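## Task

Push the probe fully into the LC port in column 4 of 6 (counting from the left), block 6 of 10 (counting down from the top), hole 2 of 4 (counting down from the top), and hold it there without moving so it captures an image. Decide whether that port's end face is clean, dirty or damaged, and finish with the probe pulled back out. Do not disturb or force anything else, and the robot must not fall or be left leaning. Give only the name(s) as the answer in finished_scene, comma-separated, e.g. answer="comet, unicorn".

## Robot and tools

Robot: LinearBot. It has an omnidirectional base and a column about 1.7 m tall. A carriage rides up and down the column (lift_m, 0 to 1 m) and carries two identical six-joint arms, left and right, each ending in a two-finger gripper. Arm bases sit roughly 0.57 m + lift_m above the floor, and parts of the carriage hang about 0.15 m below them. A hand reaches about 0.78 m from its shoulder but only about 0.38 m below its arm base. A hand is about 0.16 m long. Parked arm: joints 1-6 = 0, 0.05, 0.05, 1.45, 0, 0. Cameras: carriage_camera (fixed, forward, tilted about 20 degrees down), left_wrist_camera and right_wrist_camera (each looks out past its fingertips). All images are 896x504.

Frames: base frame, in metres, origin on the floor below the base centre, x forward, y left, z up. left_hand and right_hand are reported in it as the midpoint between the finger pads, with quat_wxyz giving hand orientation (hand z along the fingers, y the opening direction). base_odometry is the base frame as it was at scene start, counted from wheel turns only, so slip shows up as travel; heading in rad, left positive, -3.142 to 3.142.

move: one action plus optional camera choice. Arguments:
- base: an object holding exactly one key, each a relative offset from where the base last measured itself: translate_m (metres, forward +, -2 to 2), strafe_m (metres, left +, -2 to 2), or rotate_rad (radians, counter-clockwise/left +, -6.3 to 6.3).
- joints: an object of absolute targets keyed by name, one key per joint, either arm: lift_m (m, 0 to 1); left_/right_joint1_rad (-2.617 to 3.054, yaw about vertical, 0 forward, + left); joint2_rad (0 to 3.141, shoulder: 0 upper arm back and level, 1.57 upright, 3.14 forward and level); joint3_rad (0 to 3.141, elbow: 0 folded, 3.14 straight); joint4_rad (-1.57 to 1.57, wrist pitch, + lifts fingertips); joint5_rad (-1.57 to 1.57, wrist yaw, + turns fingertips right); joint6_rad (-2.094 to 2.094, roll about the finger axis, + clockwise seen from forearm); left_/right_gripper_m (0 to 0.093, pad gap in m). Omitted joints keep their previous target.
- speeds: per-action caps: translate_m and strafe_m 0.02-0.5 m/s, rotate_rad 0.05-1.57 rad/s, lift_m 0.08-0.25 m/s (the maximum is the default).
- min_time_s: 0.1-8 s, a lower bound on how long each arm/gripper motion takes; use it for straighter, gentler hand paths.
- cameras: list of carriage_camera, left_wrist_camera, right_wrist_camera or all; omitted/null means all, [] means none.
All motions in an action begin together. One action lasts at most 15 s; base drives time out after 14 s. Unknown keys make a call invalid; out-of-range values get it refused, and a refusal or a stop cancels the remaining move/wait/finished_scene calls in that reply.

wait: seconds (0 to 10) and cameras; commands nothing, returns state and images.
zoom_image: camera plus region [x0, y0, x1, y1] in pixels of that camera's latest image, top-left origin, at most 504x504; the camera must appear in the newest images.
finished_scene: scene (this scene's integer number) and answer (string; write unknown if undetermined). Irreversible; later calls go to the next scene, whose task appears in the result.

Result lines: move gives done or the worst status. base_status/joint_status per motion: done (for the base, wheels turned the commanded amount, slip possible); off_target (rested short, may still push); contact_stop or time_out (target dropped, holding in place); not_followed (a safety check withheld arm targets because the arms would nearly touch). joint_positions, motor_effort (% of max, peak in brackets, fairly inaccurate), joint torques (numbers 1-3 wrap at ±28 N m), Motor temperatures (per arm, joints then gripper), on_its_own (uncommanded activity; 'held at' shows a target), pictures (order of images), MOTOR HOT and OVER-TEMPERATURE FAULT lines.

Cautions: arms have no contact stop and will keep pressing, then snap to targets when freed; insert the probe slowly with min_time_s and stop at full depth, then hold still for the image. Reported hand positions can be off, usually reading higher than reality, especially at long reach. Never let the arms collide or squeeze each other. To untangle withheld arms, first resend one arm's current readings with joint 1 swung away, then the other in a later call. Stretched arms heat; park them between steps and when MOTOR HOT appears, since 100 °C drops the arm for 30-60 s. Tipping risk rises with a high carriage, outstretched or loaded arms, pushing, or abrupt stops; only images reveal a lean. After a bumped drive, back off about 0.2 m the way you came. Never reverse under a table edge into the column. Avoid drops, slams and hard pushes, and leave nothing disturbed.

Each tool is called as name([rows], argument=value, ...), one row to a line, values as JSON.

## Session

move()

Scene clock: 0.00 s.
Joint torques (N m): no reading
Motor temperatures (°C): left_arm=[28 27 29 26 26 24 27] | right_arm=[28 24 30 27 28 23 25]
base_odometry: x=+0.000 y=+0.000 heading=+0.000
base_status: not commanded
joint_positions: lift_m=+0.254 left_joint1_rad=-0.575 left_joint2_rad=+1.220 left_joint3_rad=+0.841 left_joint4_rad=+0.538 left_joint5_rad=+0.198 left_joint6_rad=-0.034 left_gripper_m=+0.09396 right_joint1_rad=+0.460 right_joint2_rad=+1.217 right_joint3_rad=+0.869 right_joint4_rad=+0.333 right_joint5_rad=+0.452 right_joint6_rad=-0.010 right_gripper_m=+0.04820
joint_status: not commanded
motor_effort: lift_m=+22 drive_wheels=+1
left_hand: x=+0.5611 y=+0.0483 z=+1.1859 quat_wxyz=(+0.703, +0.245, +0.602, -0.288) (m; base frame)
right_hand: x=+0.6272 y=-0.1907 z=+1.1514 quat_wxyz=(+0.702, -0.009, +0.712, -0.003) (m; base frame)
pictures: carriage_camera, left_wrist_camera, right_wrist_camera
camera_calibration:
left_wrist_camera: T_world_to_cam=[[-0.705369, -0.708648, -0.016551, 0.447213], [-0.310346, 0.329734, -0.891606, 1.21838], [0.637292, -0.623774, -0.45251, 0.331769], [0, 0, 0, 1]] pos_world=[0.482136, 0.122123, 1.24385]
right_wrist_camera: T_world_to_cam=[[0.0221173, -0.999316, 0.0296429, -0.240577], [-0.624705, -0.0369631, -0.779985, 1.27878], [0.780547, -0.00126687, -0.625095, 0.351145], [0, 0, 0, 1]] pos_world=[0.530096, -0.1927, 1.22406]

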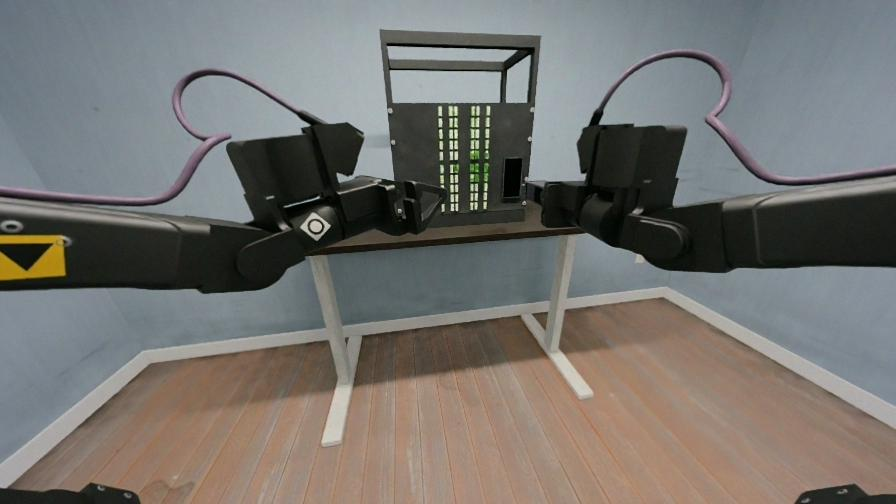

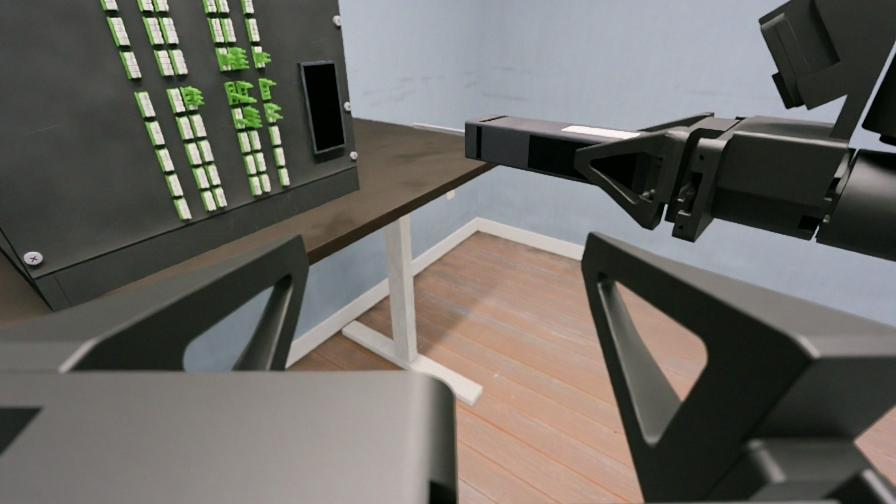

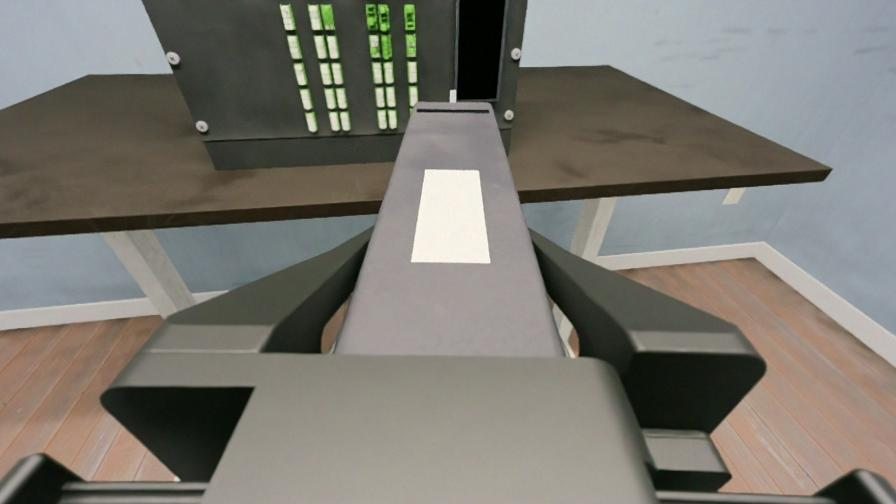

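zoom_image(camera="left_wrist_camera", region=[90, 0, 350, 230])

zoom_image(camera="carriage_camera", region=[380, 90, 550, 240])

zoom_image(camera="right_wrist_camera", region=[340, 0, 480, 140])

Scaled by 1.938 from the camera's 896x504 image, which has a finer 1280x720 frame.

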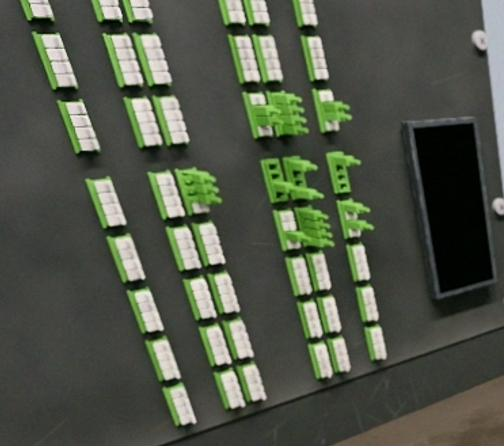

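Scaled by 2.965 from the camera's 896x504 image, which has a finer 1280x720 frame.

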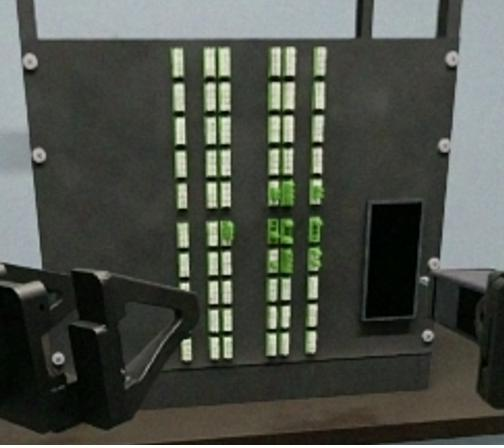

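Scaled by 3.600 from the camera's 896x504 image, which has a finer 1280x720 frame.

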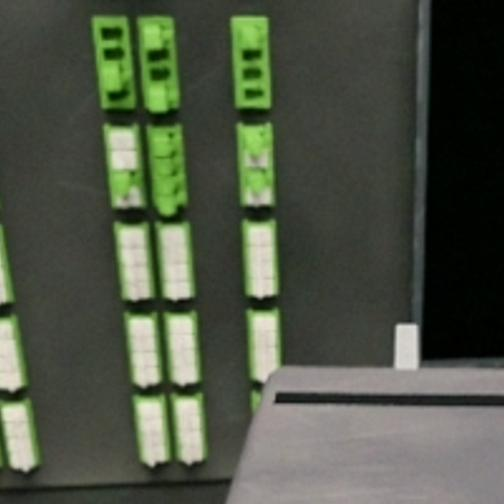

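move(base={"rotate_rad":0.19}, speeds={"rotate_rad":0.4}, joints={"left_joint2_rad":2.08,"left_joint3_rad":1.20,"left_joint4_rad":1.544}, min_time_s=2)

zoom_image(camera="carriage_camera", region=[380, 90, 580, 240])

Scene clock: 3.30 s.
Joint torques (N m): left_arm=[-0.39 -8.88 6.54 2.21 -0.04 -0.07] | right_arm=[-0.06 -4.48 7.3 2.77 -0.05 0.05]
Motor temperatures (°C): left_arm=[28 27 30 27 26 24 27] | right_arm=[28 24 31 28 28 23 25]
move: done
base_odometry: x=+0.000 y=+0.000 heading=+0.190
base_status: done
joint_positions: lift_m=+0.254 left_joint1_rad=-0.575 left_joint2_rad=+2.066 left_joint3_rad=+1.171 left_joint4_rad=+1.517 left_joint5_rad=+0.198 left_joint6_rad=-0.034 left_gripper_m=+0.09396 right_joint1_rad=+0.460 right_joint2_rad=+1.222 right_joint3_rad=+0.869 right_joint4_rad=+0.329 right_joint5_rad=+0.452 right_joint6_rad=-0.010 right_gripper_m=+0.04820
joint_status: all done
motor_effort: lift_m=+20(26) drive_wheels=+4(8)
left_hand: x=+0.6653 y=-0.0192 z=+1.1547 quat_wxyz=(+0.831, +0.206, +0.414, -0.309) (m; base frame)
right_hand: x=+0.6282 y=-0.1901 z=+1.1486 quat_wxyz=(+0.699, -0.010, +0.715, -0.004) (m; base frame)
pictures: carriage_camera, left_wrist_camera, right_wrist_camera
camera_calibration:
left_wrist_camera: T_world_to_cam=[[-0.680711, -0.724729, -0.106774, 0.559814], [0.0628617, 0.0874288, -0.994185, 1.1107], [0.72985, -0.683465, -0.013956, -0.359976], [0, 0, 0, 1]] pos_world=[0.57398, 0.0625753, 1.15899]
right_wrist_camera: T_world_to_cam=[[0.0231441, -0.999177, 0.033324, -0.244791], [-0.630755, -0.0404552, -0.774927, 1.2746], [0.775637, -0.0030843, -0.631171, 0.358374], [0, 0, 0, 1]] pos_world=[0.531659, -0.19192, 1.22208]

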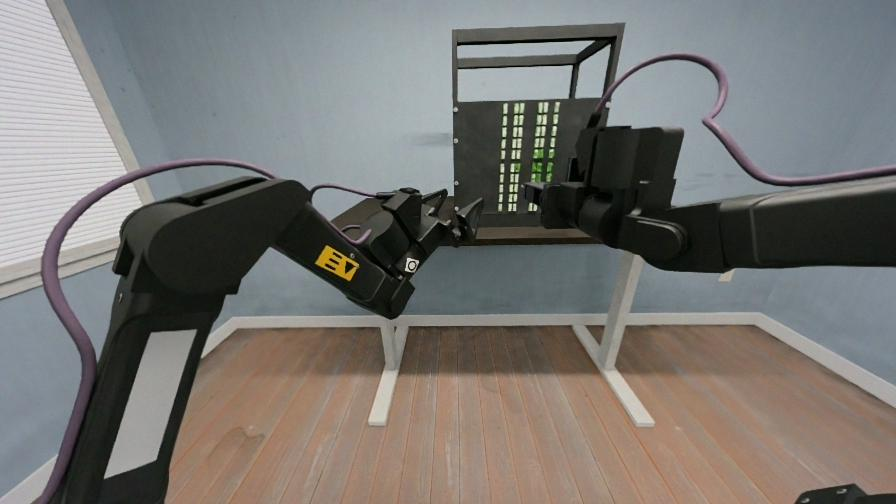

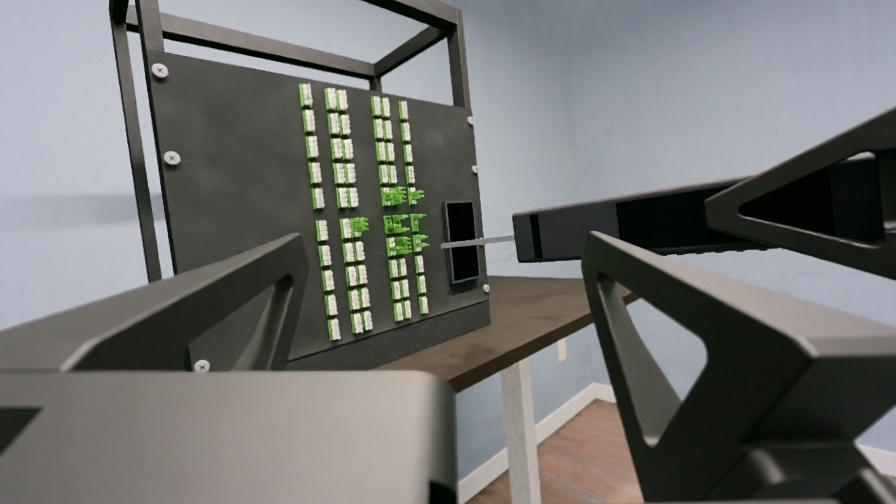

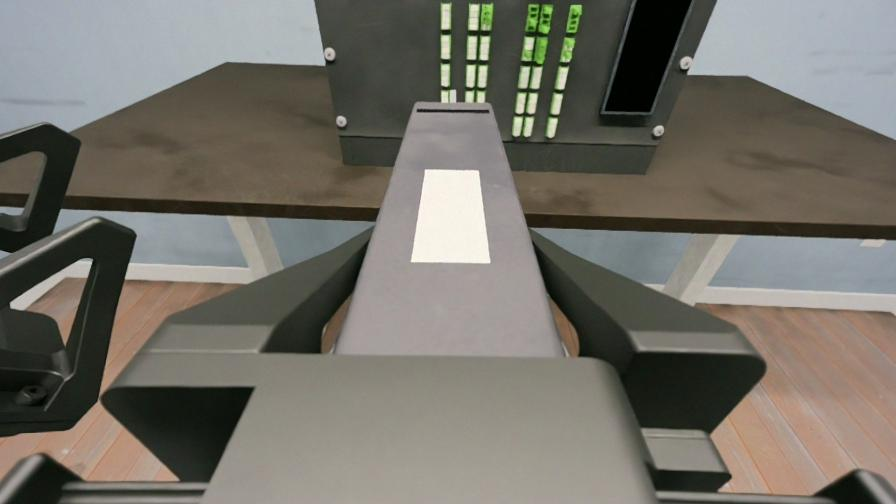

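Scaled by 2.520 from the camera's 896x504 image, which has a finer 1280x720 frame.

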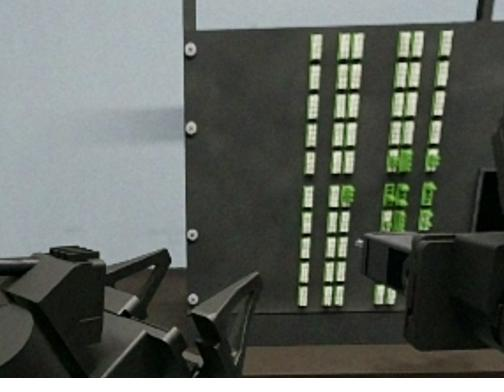

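zoom_image(camera="right_wrist_camera", region=[400, 85, 500, 185])

zoom_image(camera="right_wrist_camera", region=[400, 185, 500, 285])

zoom_image(camera="right_wrist_camera", region=[320, 255, 420, 355])

zoom_image(camera="right_wrist_camera", region=[490, 255, 590, 355])

zoom_image(camera="right_wrist_camera", region=[290, 0, 440, 150])

zoom_image(camera="right_wrist_camera", region=[590, 0, 740, 150])

zoom_image(camera="right_wrist_camera", region=[430, 80, 470, 120])

Scaled by 5.040 from the camera's 896x504 image, which has a finer 1280x720 frame.

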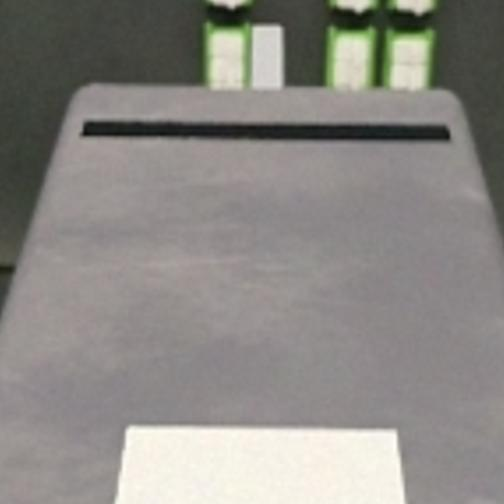

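Scaled by 5.040 from the camera's 896x504 image, which has a finer 1280x720 frame.

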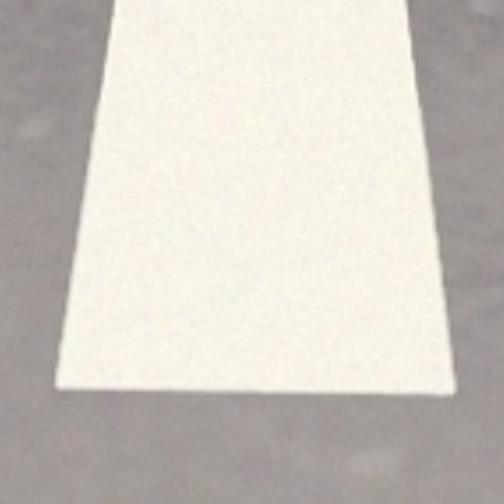

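Scaled by 5.040 from the camera's 896x504 image, which has a finer 1280x720 frame.

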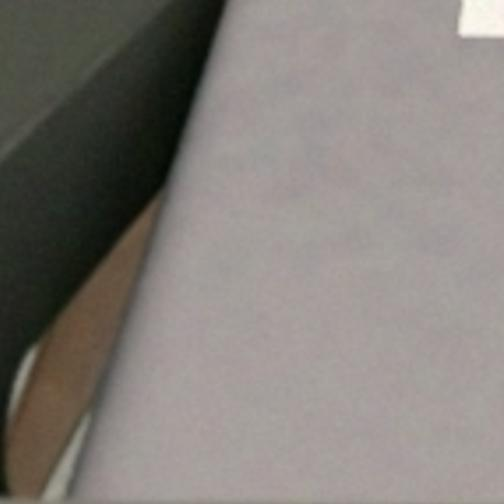

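Scaled by 5.040 from the camera's 896x504 image, which has a finer 1280x720 frame.

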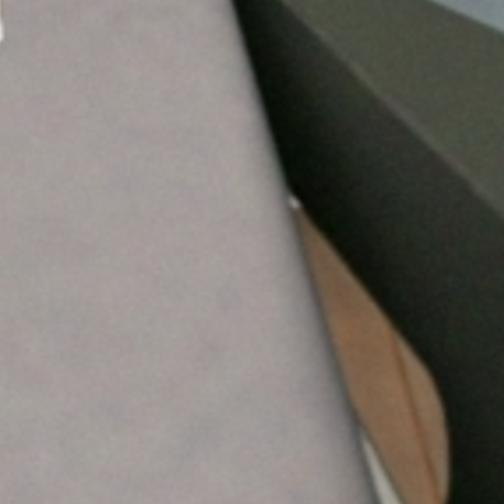

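Scaled by 3.360 from the camera's 896x504 image, which has a finer 1280x720 frame.

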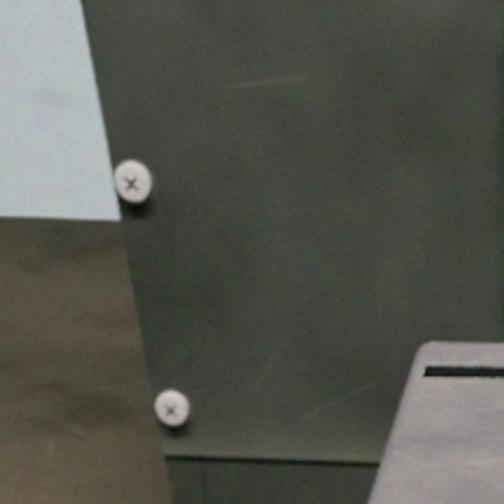

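Scaled by 3.360 from the camera's 896x504 image, which has a finer 1280x720 frame.

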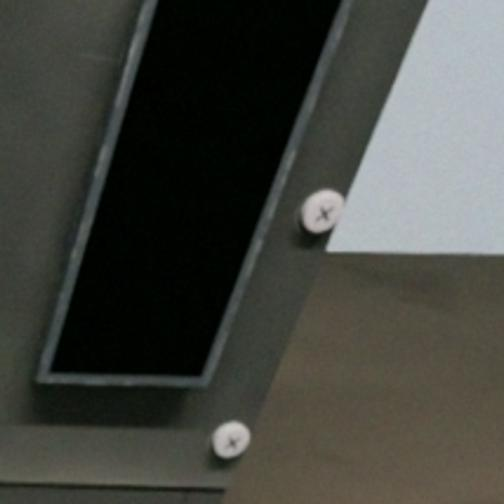

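Scaled by 12.600 from the camera's 896x504 image, which has a finer 1280x720 frame.

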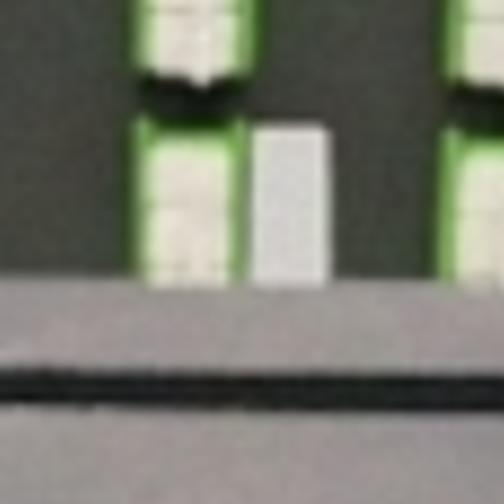

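move(base={"strafe_m":-0.094}, speeds={"strafe_m":0.15}, joints={"lift_m":0.275,"right_joint4_rad":0.429,"right_joint6_rad":0.016}, cameras=["right_wrist_camera"])

move(base={"translate_m":0.16}, speeds={"translate_m":0.15})

Scene clock: 7.00 s.
Joint torques (N m): left_arm=[-0.24 -9.65 5.89 2.01 -0.04 -0.07] | right_arm=[0.02 -4.89 7.88 3.01 -0.06 0.18]
Motor temperatures (°C): left_arm=[28 28 30 28 26 24 27] | right_arm=[28 24 32 30 28 23 25]
move: off_target
base_odometry: x=+0.018 y=-0.092 heading=+0.190
base_status: done
joint_positions: lift_m=+0.275 left_joint1_rad=-0.577 left_joint2_rad=+2.074 left_joint3_rad=+1.180 left_joint4_rad=+1.531 left_joint5_rad=+0.198 left_joint6_rad=-0.034 left_gripper_m=+0.09396 right_joint1_rad=+0.459 right_joint2_rad=+1.227 right_joint3_rad=+0.861 right_joint4_rad=+0.364 right_joint5_rad=+0.453 right_joint6_rad=+0.004 right_gripper_m=+0.04820
joint_status: right_joint4_rad off_target (ended at +0.364, target +0.429); the others done
motor_effort: lift_m=+24(28) drive_wheels=+3(7)
left_hand: x=+0.6646 y=-0.0199 z=+1.1769 quat_wxyz=(+0.834, +0.205, +0.408, -0.310) (m; base frame)
right_hand: x=+0.6290 y=-0.1902 z=+1.1715 quat_wxyz=(+0.707, -0.001, +0.708, +0.003) (m; base frame)
pictures: right_wrist_camera
camera_calibration:
right_wrist_camera: T_world_to_cam=[[0.0206875, -0.999737, 0.00988491, -0.216821], [-0.61545, -0.0205259, -0.787909, 1.30223], [0.787905, 0.0102162, -0.615713, 0.348887], [0, 0, 0, 1]] pos_world=[0.531052, -0.193599, 1.24299]

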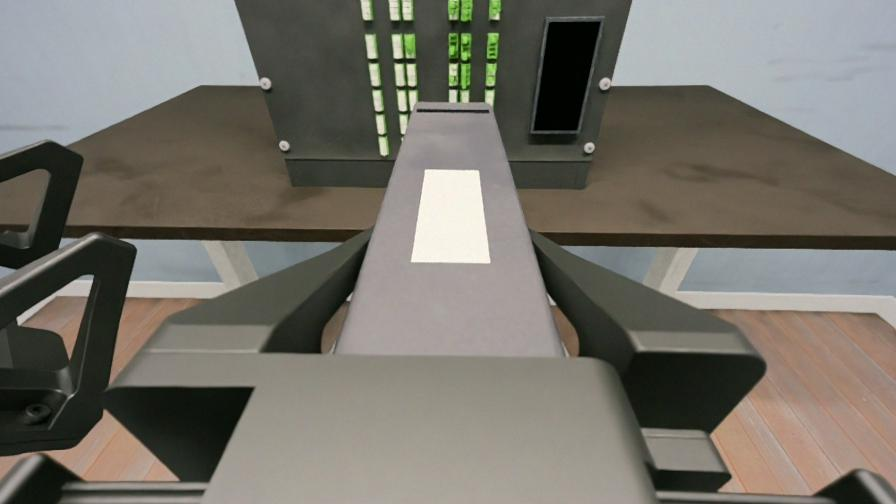

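Scene clock: 9.07 s.
Joint torques (N m): left_arm=[-0.28 -9.69 5.93 2 -0.03 -0.08] | right_arm=[0.05 -4.88 7.91 3.05 -0.06 0.18]
Motor temperatures (°C): left_arm=[28 29 30 28 26 24 27] | right_arm=[28 24 33 31 28 23 25]
move: done
base_odometry: x=+0.175 y=-0.062 heading=+0.190
base_status: done
joint_positions: lift_m=+0.275 left_joint1_rad=-0.577 left_joint2_rad=+2.074 left_joint3_rad=+1.180 left_joint4_rad=+1.531 left_joint5_rad=+0.198 left_joint6_rad=-0.034 left_gripper_m=+0.09396 right_joint1_rad=+0.459 right_joint2_rad=+1.227 right_joint3_rad=+0.861 right_joint4_rad=+0.365 right_joint5_rad=+0.453 right_joint6_rad=+0.004 right_gripper_m=+0.04820
joint_status: not commanded
motor_effort: lift_m=+22(25) drive_wheels=-1(7)
left_hand: x=+0.6647 y=-0.0198 z=+1.1769 quat_wxyz=(+0.834, +0.205, +0.408, -0.310) (m; base frame)
right_hand: x=+0.6290 y=-0.1902 z=+1.1718 quat_wxyz=(+0.707, -0.001, +0.707, +0.003) (m; base frame)
pictures: carriage_camera, left_wrist_camera, right_wrist_camera
camera_calibration:
carriage_camera: T_world_to_cam=[[0.0154515, -0.999689, -0.0195964, 0.0249422], [-0.375932, 0.0123525, -0.926565, 1.2213], [0.926518, 0.0216837, -0.375624, 0.340931], [0, 0, 0, 1]] pos_world=[0.142861, 0.0024557, 1.26016]
left_wrist_camera: T_world_to_cam=[[-0.680534, -0.72452, -0.109288, 0.564157], [0.0748014, 0.0796789, -0.99401, 1.12459], [0.728888, -0.684633, -0.0000291182, -0.375494], [0, 0, 0, 1]] pos_world=[0.5735, 0.0620608, 1.1795]
right_wrist_camera: T_world_to_cam=[[0.0206704, -0.999742, 0.0094061, -0.216215], [-0.614604, -0.0201267, -0.788579, 1.30279], [0.788565, 0.0105192, -0.614861, 0.347733], [0, 0, 0, 1]] pos_world=[0.530957, -0.193597, 1.24319]

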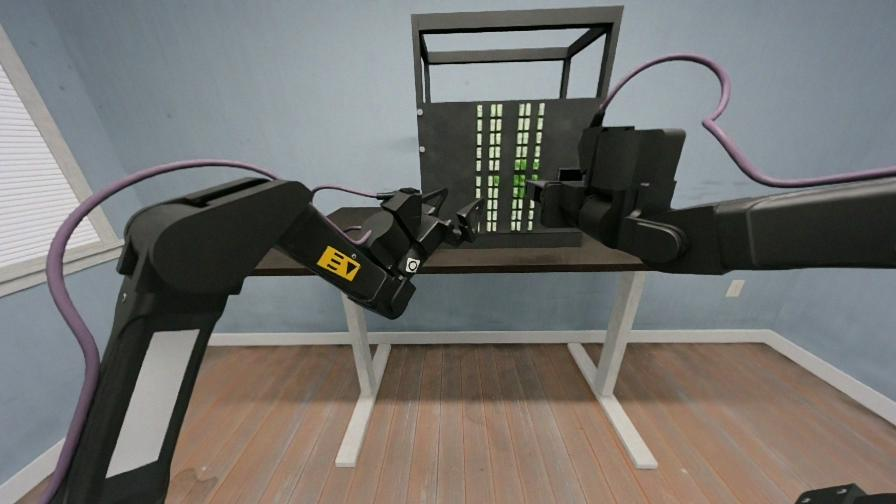

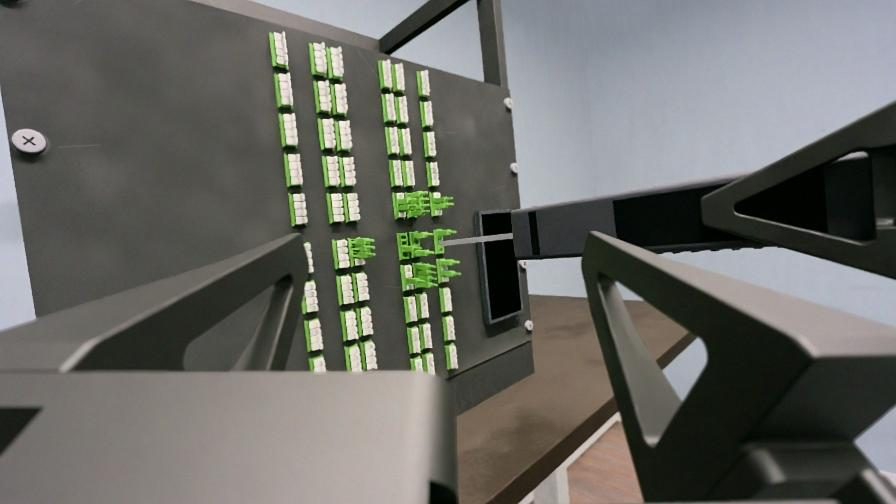

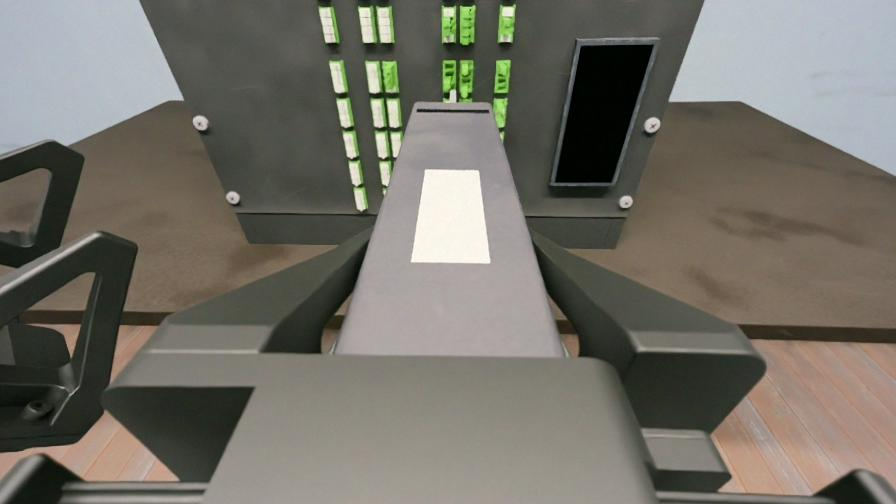

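zoom_image(camera="right_wrist_camera", region=[130, 0, 230, 100])

zoom_image(camera="right_wrist_camera", region=[180, 120, 280, 220])

zoom_image(camera="right_wrist_camera", region=[620, 0, 720, 100])

zoom_image(camera="right_wrist_camera", region=[570, 130, 670, 230])

zoom_image(camera="right_wrist_camera", region=[430, 55, 480, 105])

zoom_image(camera="left_wrist_camera", region=[395, 190, 475, 290])

Scaled by 5.040 from the camera's 896x504 image, which has a finer 1280x720 frame.

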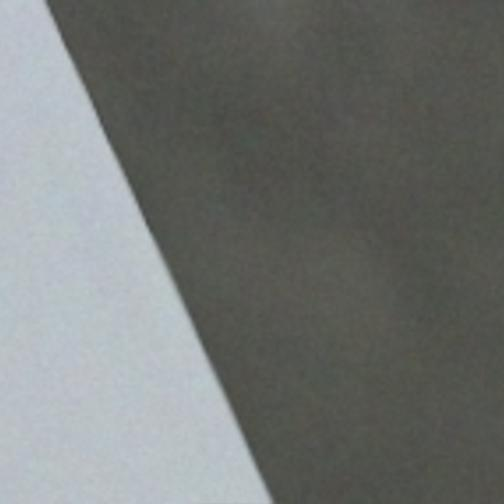

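Scaled by 5.040 from the camera's 896x504 image, which has a finer 1280x720 frame.

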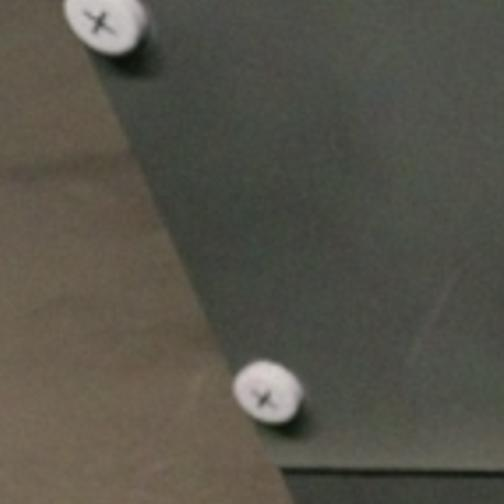

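Scaled by 5.040 from the camera's 896x504 image, which has a finer 1280x720 frame.

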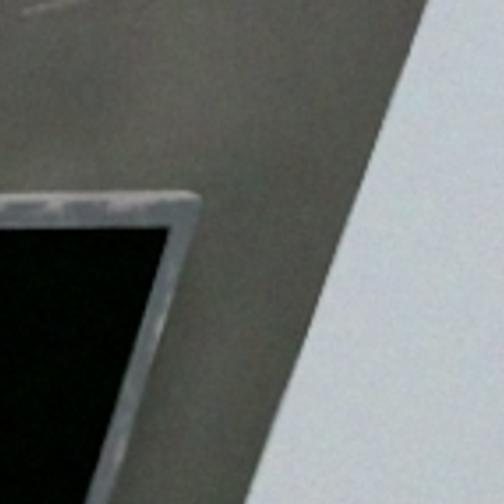

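Scaled by 5.040 from the camera's 896x504 image, which has a finer 1280x720 frame.

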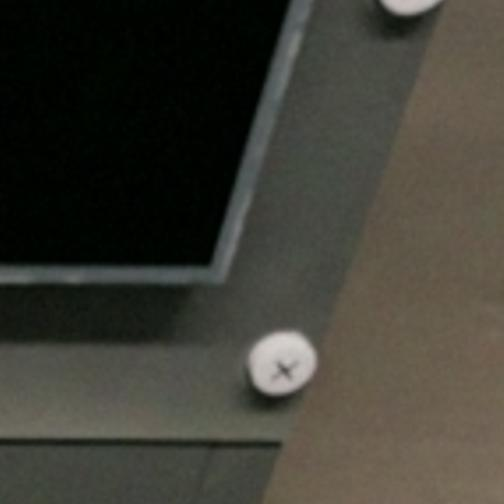

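Scaled by 10.080 from the camera's 896x504 image, which has a finer 1280x720 frame.

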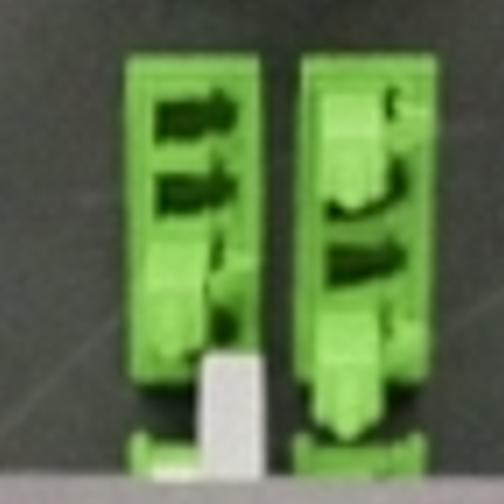

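Scaled by 5.040 from the camera's 896x504 image, which has a finer 1280x720 frame.

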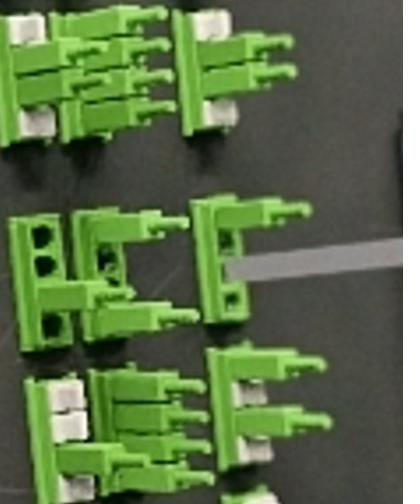

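move(base={"rotate_rad":-0.02}, speeds={"rotate_rad":0.1}, joints={"right_joint4_rad":0.451,"right_joint6_rad":-0.021}, cameras=[])

move(base={"strafe_m":0.021}, speeds={"strafe_m":0.05}, cameras=[])

move(base={"translate_m":0.025}, speeds={"translate_m":0.03}, cameras=["left_wrist_camera","right_wrist_camera"])

zoom_image(camera="right_wrist_camera", region=[430, 55, 480, 105])

zoom_image(camera="left_wrist_camera", region=[395, 200, 475, 280])

zoom_image(camera="right_wrist_camera", region=[80, 0, 180, 100])

zoom_image(camera="right_wrist_camera", region=[150, 130, 250, 230])

zoom_image(camera="right_wrist_camera", region=[620, 0, 720, 100])

zoom_image(camera="right_wrist_camera", region=[560, 150, 660, 250])

Scene clock: 25.33 s.
Joint torques (N m): left_arm=[-0.23 -9.65 5.93 2.02 -0.03 -0.07] | right_arm=[0.01 -4.86 7.88 3.1 -0.03 -0.08]
Motor temperatures (°C): left_arm=[28 35 31 29 26 24 27] | right_arm=[28 25 38 38 28 23 26]
move: off_target
base_odometry: x=+0.175 y=-0.062 heading=+0.171
base_status: done
joint_positions: lift_m=+0.275 left_joint1_rad=-0.577 left_joint2_rad=+2.074 left_joint3_rad=+1.180 left_joint4_rad=+1.531 left_joint5_rad=+0.198 left_joint6_rad=-0.034 left_gripper_m=+0.09396 right_joint1_rad=+0.459 right_joint2_rad=+1.227 right_joint3_rad=+0.861 right_joint4_rad=+0.378 right_joint5_rad=+0.453 right_joint6_rad=-0.008 right_gripper_m=+0.04820
joint_status: right_joint4_rad off_target (ended at +0.378, target +0.451); the others done
motor_effort: lift_m=+25(25) drive_wheels=-2(5)
left_hand: x=+0.6646 y=-0.0199 z=+1.1769 quat_wxyz=(+0.834, +0.205, +0.408, -0.310) (m; base frame)
right_hand: x=+0.6290 y=-0.1902 z=+1.1748 quat_wxyz=(+0.711, -0.003, +0.703, +0.001) (m; base frame)
pictures: none
No camera images: "cameras" was empty.

Scene clock: 26.27 s.
Joint torques (N m): left_arm=[-0.29 -9.62 5.93 2.01 -0.03 -0.06] | right_arm=[-0.02 -4.81 7.86 3.07 -0.05 -0.07]
Motor temperatures (°C): left_arm=[28 35 31 29 26 24 27] | right_arm=[28 25 39 38 28 23 26]
move: done
base_odometry: x=+0.172 y=-0.042 heading=+0.170
base_status: done
joint_positions: lift_m=+0.275 left_joint1_rad=-0.576 left_joint2_rad=+2.074 left_joint3_rad=+1.180 left_joint4_rad=+1.531 left_joint5_rad=+0.198 left_joint6_rad=-0.034 left_gripper_m=+0.09396 right_joint1_rad=+0.460 right_joint2_rad=+1.227 right_joint3_rad=+0.861 right_joint4_rad=+0.381 right_joint5_rad=+0.452 right_joint6_rad=-0.009 right_gripper_m=+0.04820
joint_status: not commanded
motor_effort: lift_m=+24(26) drive_wheels=+3(4)
left_hand: x=+0.6650 y=-0.0194 z=+1.1769 quat_wxyz=(+0.834, +0.205, +0.408, -0.309) (m; base frame)
right_hand: x=+0.6289 y=-0.1899 z=+1.1753 quat_wxyz=(+0.712, -0.003, +0.702, +0.002) (m; base frame)
pictures: none
No camera images: "cameras" was empty.

Scene clock: 27.53 s.
Joint torques (N m): left_arm=[-0.31 -9.62 5.94 2.02 -0.03 -0.06] | right_arm=[-0.02 -4.77 7.9 2.98 -0.07 -0.07]
Motor temperatures (°C): left_arm=[28 35 31 29 26 24 27] | right_arm=[28 25 39 39 28 23 26]
move: done
base_odometry: x=+0.196 y=-0.037 heading=+0.171
base_status: done
joint_positions: lift_m=+0.275 left_joint1_rad=-0.576 left_joint2_rad=+2.074 left_joint3_rad=+1.180 left_joint4_rad=+1.531 left_joint5_rad=+0.198 left_joint6_rad=-0.034 left_gripper_m=+0.09396 right_joint1_rad=+0.460 right_joint2_rad=+1.227 right_joint3_rad=+0.861 right_joint4_rad=+0.386 right_joint5_rad=+0.452 right_joint6_rad=-0.009 right_gripper_m=+0.04820
joint_status: not commanded
motor_effort: lift_m=+23(26) drive_wheels=-1(6)
left_hand: x=+0.6651 y=-0.0193 z=+1.1769 quat_wxyz=(+0.834, +0.205, +0.408, -0.309) (m; base frame)
right_hand: x=+0.6289 y=-0.1899 z=+1.1766 quat_wxyz=(+0.714, -0.003, +0.701, +0.003) (m; base frame)
pictures: left_wrist_camera, right_wrist_camera
camera_calibration:
left_wrist_camera: T_world_to_cam=[[-0.679714, -0.725288, -0.1093, 0.564175], [0.0747194, 0.0797717, -0.994009, 1.12459], [0.729662, -0.683808, -0.0000288138, -0.375865], [0, 0, 0, 1]] pos_world=[0.573704, 0.0624596, 1.1795]
right_wrist_camera: T_world_to_cam=[[0.0214303, -0.999685, 0.0130775, -0.220695], [-0.599582, -0.0233182, -0.799974, 1.30978], [0.800027, 0.00930261, -0.599892, 0.325735], [0, 0, 0, 1]] pos_world=[0.529454, -0.193114, 1.24608]

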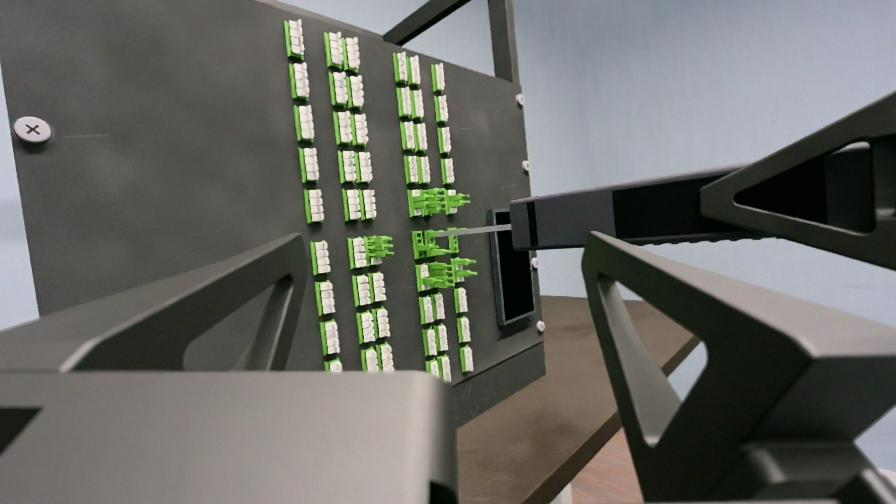

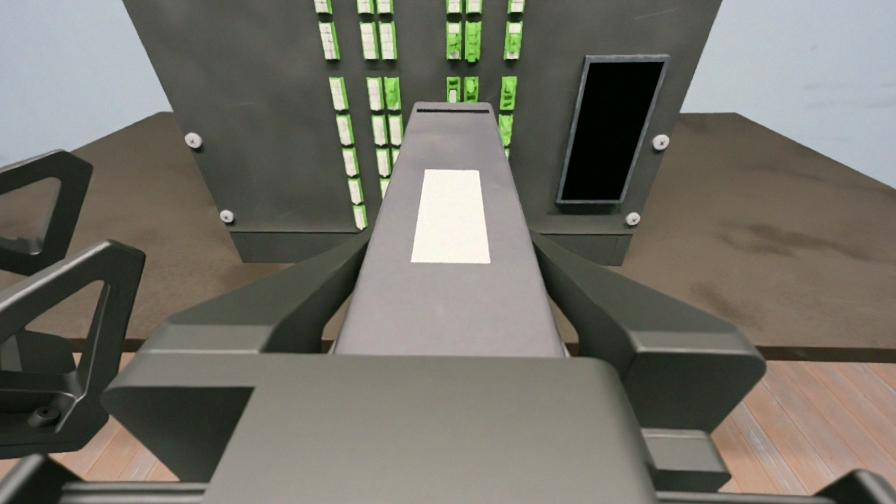

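Scaled by 10.080 from the camera's 896x504 image, which has a finer 1280x720 frame.

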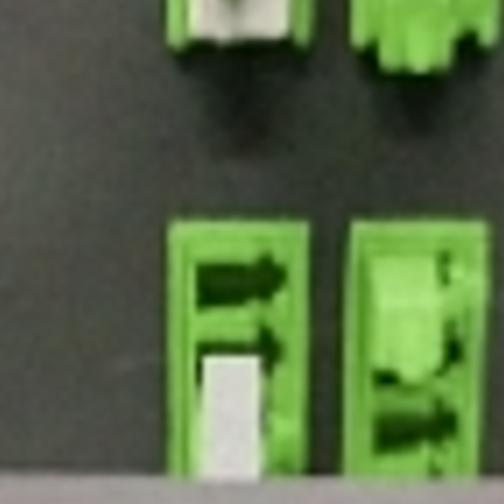

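Scaled by 6.300 from the camera's 896x504 image, which has a finer 1280x720 frame.

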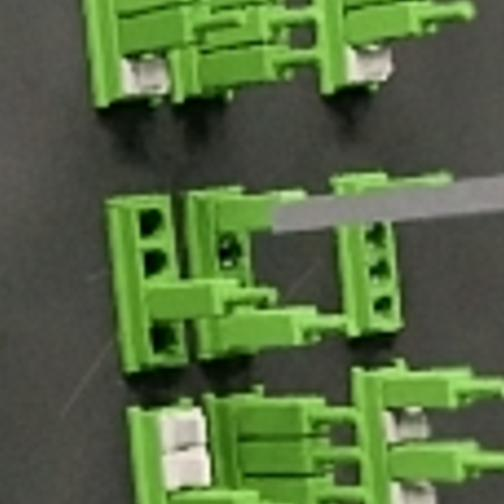

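Scaled by 5.040 from the camera's 896x504 image, which has a finer 1280x720 frame.

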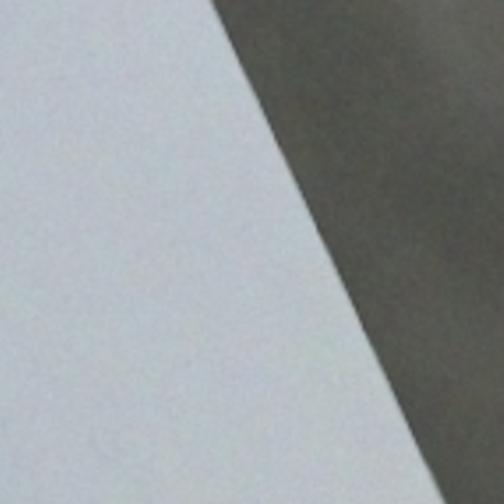

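Scaled by 5.040 from the camera's 896x504 image, which has a finer 1280x720 frame.

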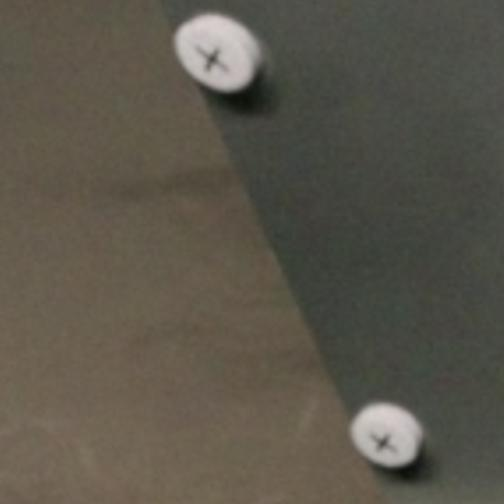

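Scaled by 5.040 from the camera's 896x504 image, which has a finer 1280x720 frame.

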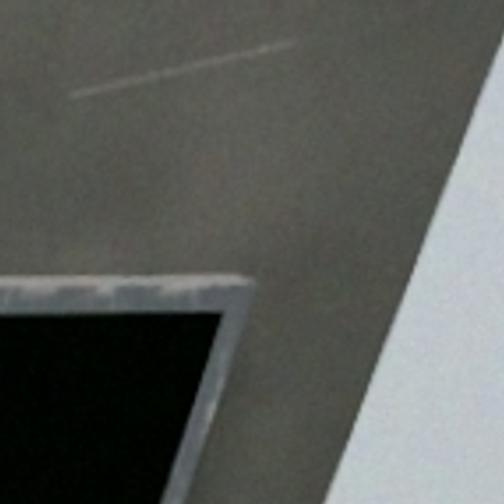

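Scaled by 5.040 from the camera's 896x504 image, which has a finer 1280x720 frame.

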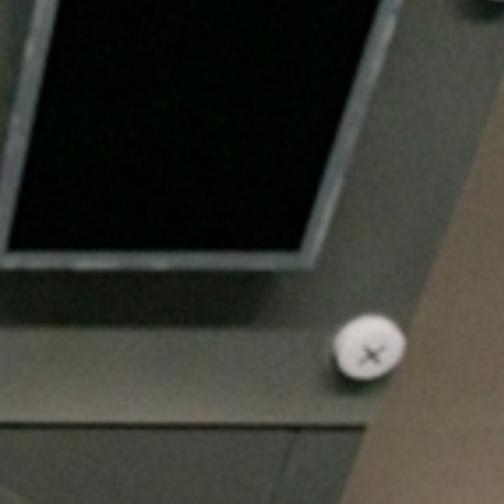

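move(base={"strafe_m":-0.0015}, speeds={"strafe_m":0.02}, joints={"right_joint5_rad":0.438,"right_joint6_rad":-0.027,"lift_m":0.2705}, cameras=[])

move(base={"translate_m":0.015}, speeds={"translate_m":0.03}, cameras=["left_wrist_camera","right_wrist_camera"])

zoom_image(camera="right_wrist_camera", region=[440, 82, 464, 106])

zoom_image(camera="left_wrist_camera", region=[410, 220, 450, 260])

Scene clock: 29.03 s.
Joint torques (N m): left_arm=[-0.31 -9.8 5.85 1.99 -0.03 -0.07] | right_arm=[-0.01 -4.81 7.97 2.95 -0.16 -0.08]
Motor temperatures (°C): left_arm=[28 36 31 29 26 24 27] | right_arm=[28 25 39 39 28 23 26]
move: done
base_odometry: x=+0.197 y=-0.038 heading=+0.171
base_status: done
joint_positions: lift_m=+0.271 left_joint1_rad=-0.576 left_joint2_rad=+2.076 left_joint3_rad=+1.180 left_joint4_rad=+1.534 left_joint5_rad=+0.198 left_joint6_rad=-0.034 left_gripper_m=+0.09396 right_joint1_rad=+0.460 right_joint2_rad=+1.227 right_joint3_rad=+0.860 right_joint4_rad=+0.390 right_joint5_rad=+0.444 right_joint6_rad=-0.015 right_gripper_m=+0.04820
joint_status: all done
motor_effort: lift_m=+22(23) drive_wheels=-1(3)
left_hand: x=+0.6650 y=-0.0195 z=+1.1722 quat_wxyz=(+0.834, +0.205, +0.408, -0.309) (m; base frame)
right_hand: x=+0.6289 y=-0.1884 z=+1.1725 quat_wxyz=(+0.714, -0.007, +0.700, +0.004) (m; base frame)
pictures: none
No camera images: "cameras" was empty.

Scene clock: 29.97 s.
Joint torques (N m): left_arm=[-0.32 -9.83 5.83 1.99 -0.04 -0.08] | right_arm=[-0.17 -4.94 7.92 2.96 -0.11 -0.07]
Motor temperatures (°C): left_arm=[28 36 31 29 26 24 27] | right_arm=[28 25 40 39 28 23 26]
move: done
base_odometry: x=+0.211 y=-0.036 heading=+0.172
base_status: done
joint_positions: lift_m=+0.271 left_joint1_rad=-0.576 left_joint2_rad=+2.076 left_joint3_rad=+1.180 left_joint4_rad=+1.534 left_joint5_rad=+0.198 left_joint6_rad=-0.034 left_gripper_m=+0.09396 right_joint1_rad=+0.460 right_joint2_rad=+1.227 right_joint3_rad=+0.860 right_joint4_rad=+0.392 right_joint5_rad=+0.442 right_joint6_rad=-0.015 right_gripper_m=+0.04820
joint_status: not commanded
motor_effort: lift_m=+21(23) drive_wheels=-1(7)
left_hand: x=+0.6649 y=-0.0197 z=+1.1722 quat_wxyz=(+0.834, +0.205, +0.408, -0.309) (m; base frame)
right_hand: x=+0.6289 y=-0.1881 z=+1.1729 quat_wxyz=(+0.715, -0.008, +0.699, +0.005) (m; base frame)
pictures: left_wrist_camera, right_wrist_camera
camera_calibration:
left_wrist_camera: T_world_to_cam=[[-0.680179, -0.724827, -0.109468, 0.5638], [0.0756953, 0.0790861, -0.99399, 1.11931], [0.729128, -0.684377, 0.00107326, -0.376951], [0, 0, 0, 1]] pos_world=[0.573603, 0.0621591, 1.1747]
right_wrist_camera: T_world_to_cam=[[0.0315623, -0.999353, 0.0172179, -0.230107], [-0.596135, -0.0326491, -0.80222, 1.30563], [0.802264, 0.0150557, -0.59678, 0.319589], [0, 0, 0, 1]] pos_world=[0.529201, -0.192143, 1.24209]

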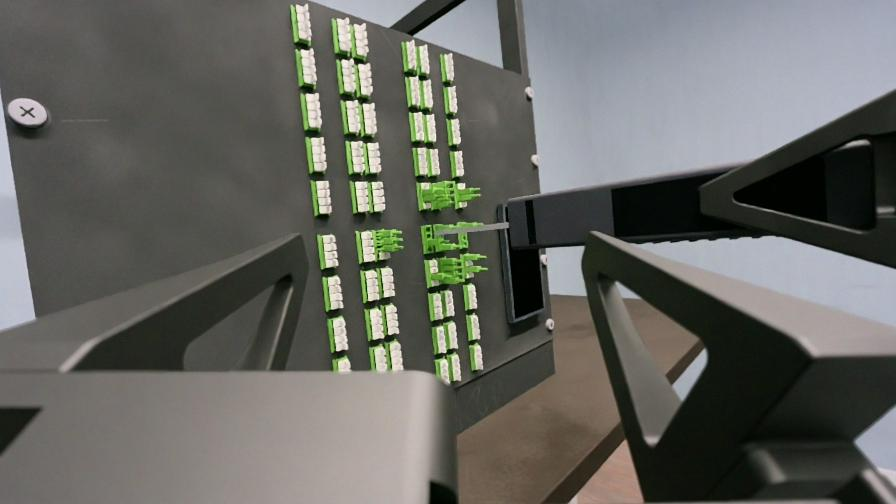

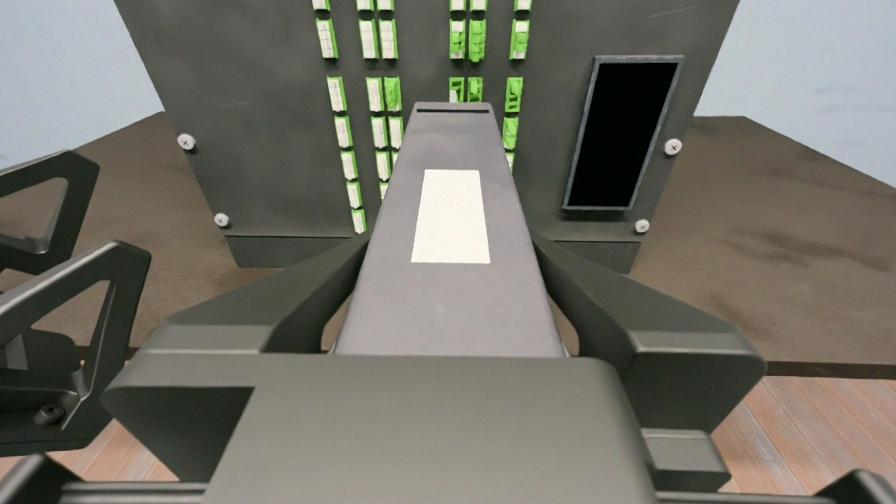

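Scaled by 21.000 from the camera's 896x504 image, which has a finer 1280x720 frame.

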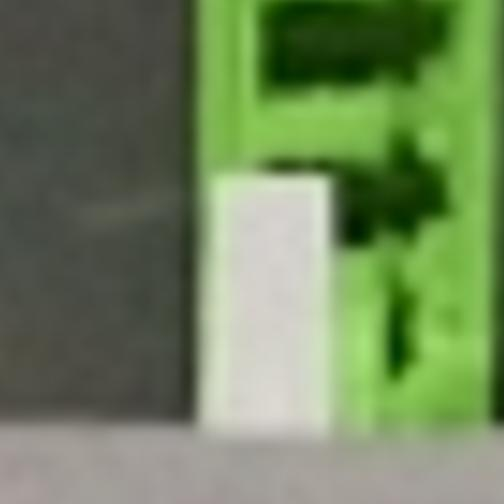

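Scaled by 12.600 from the camera's 896x504 image, which has a finer 1280x720 frame.

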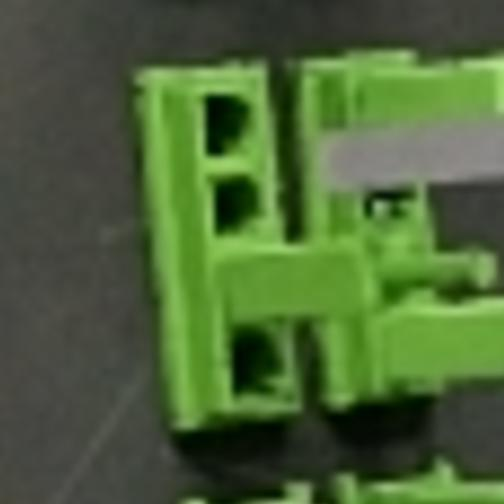

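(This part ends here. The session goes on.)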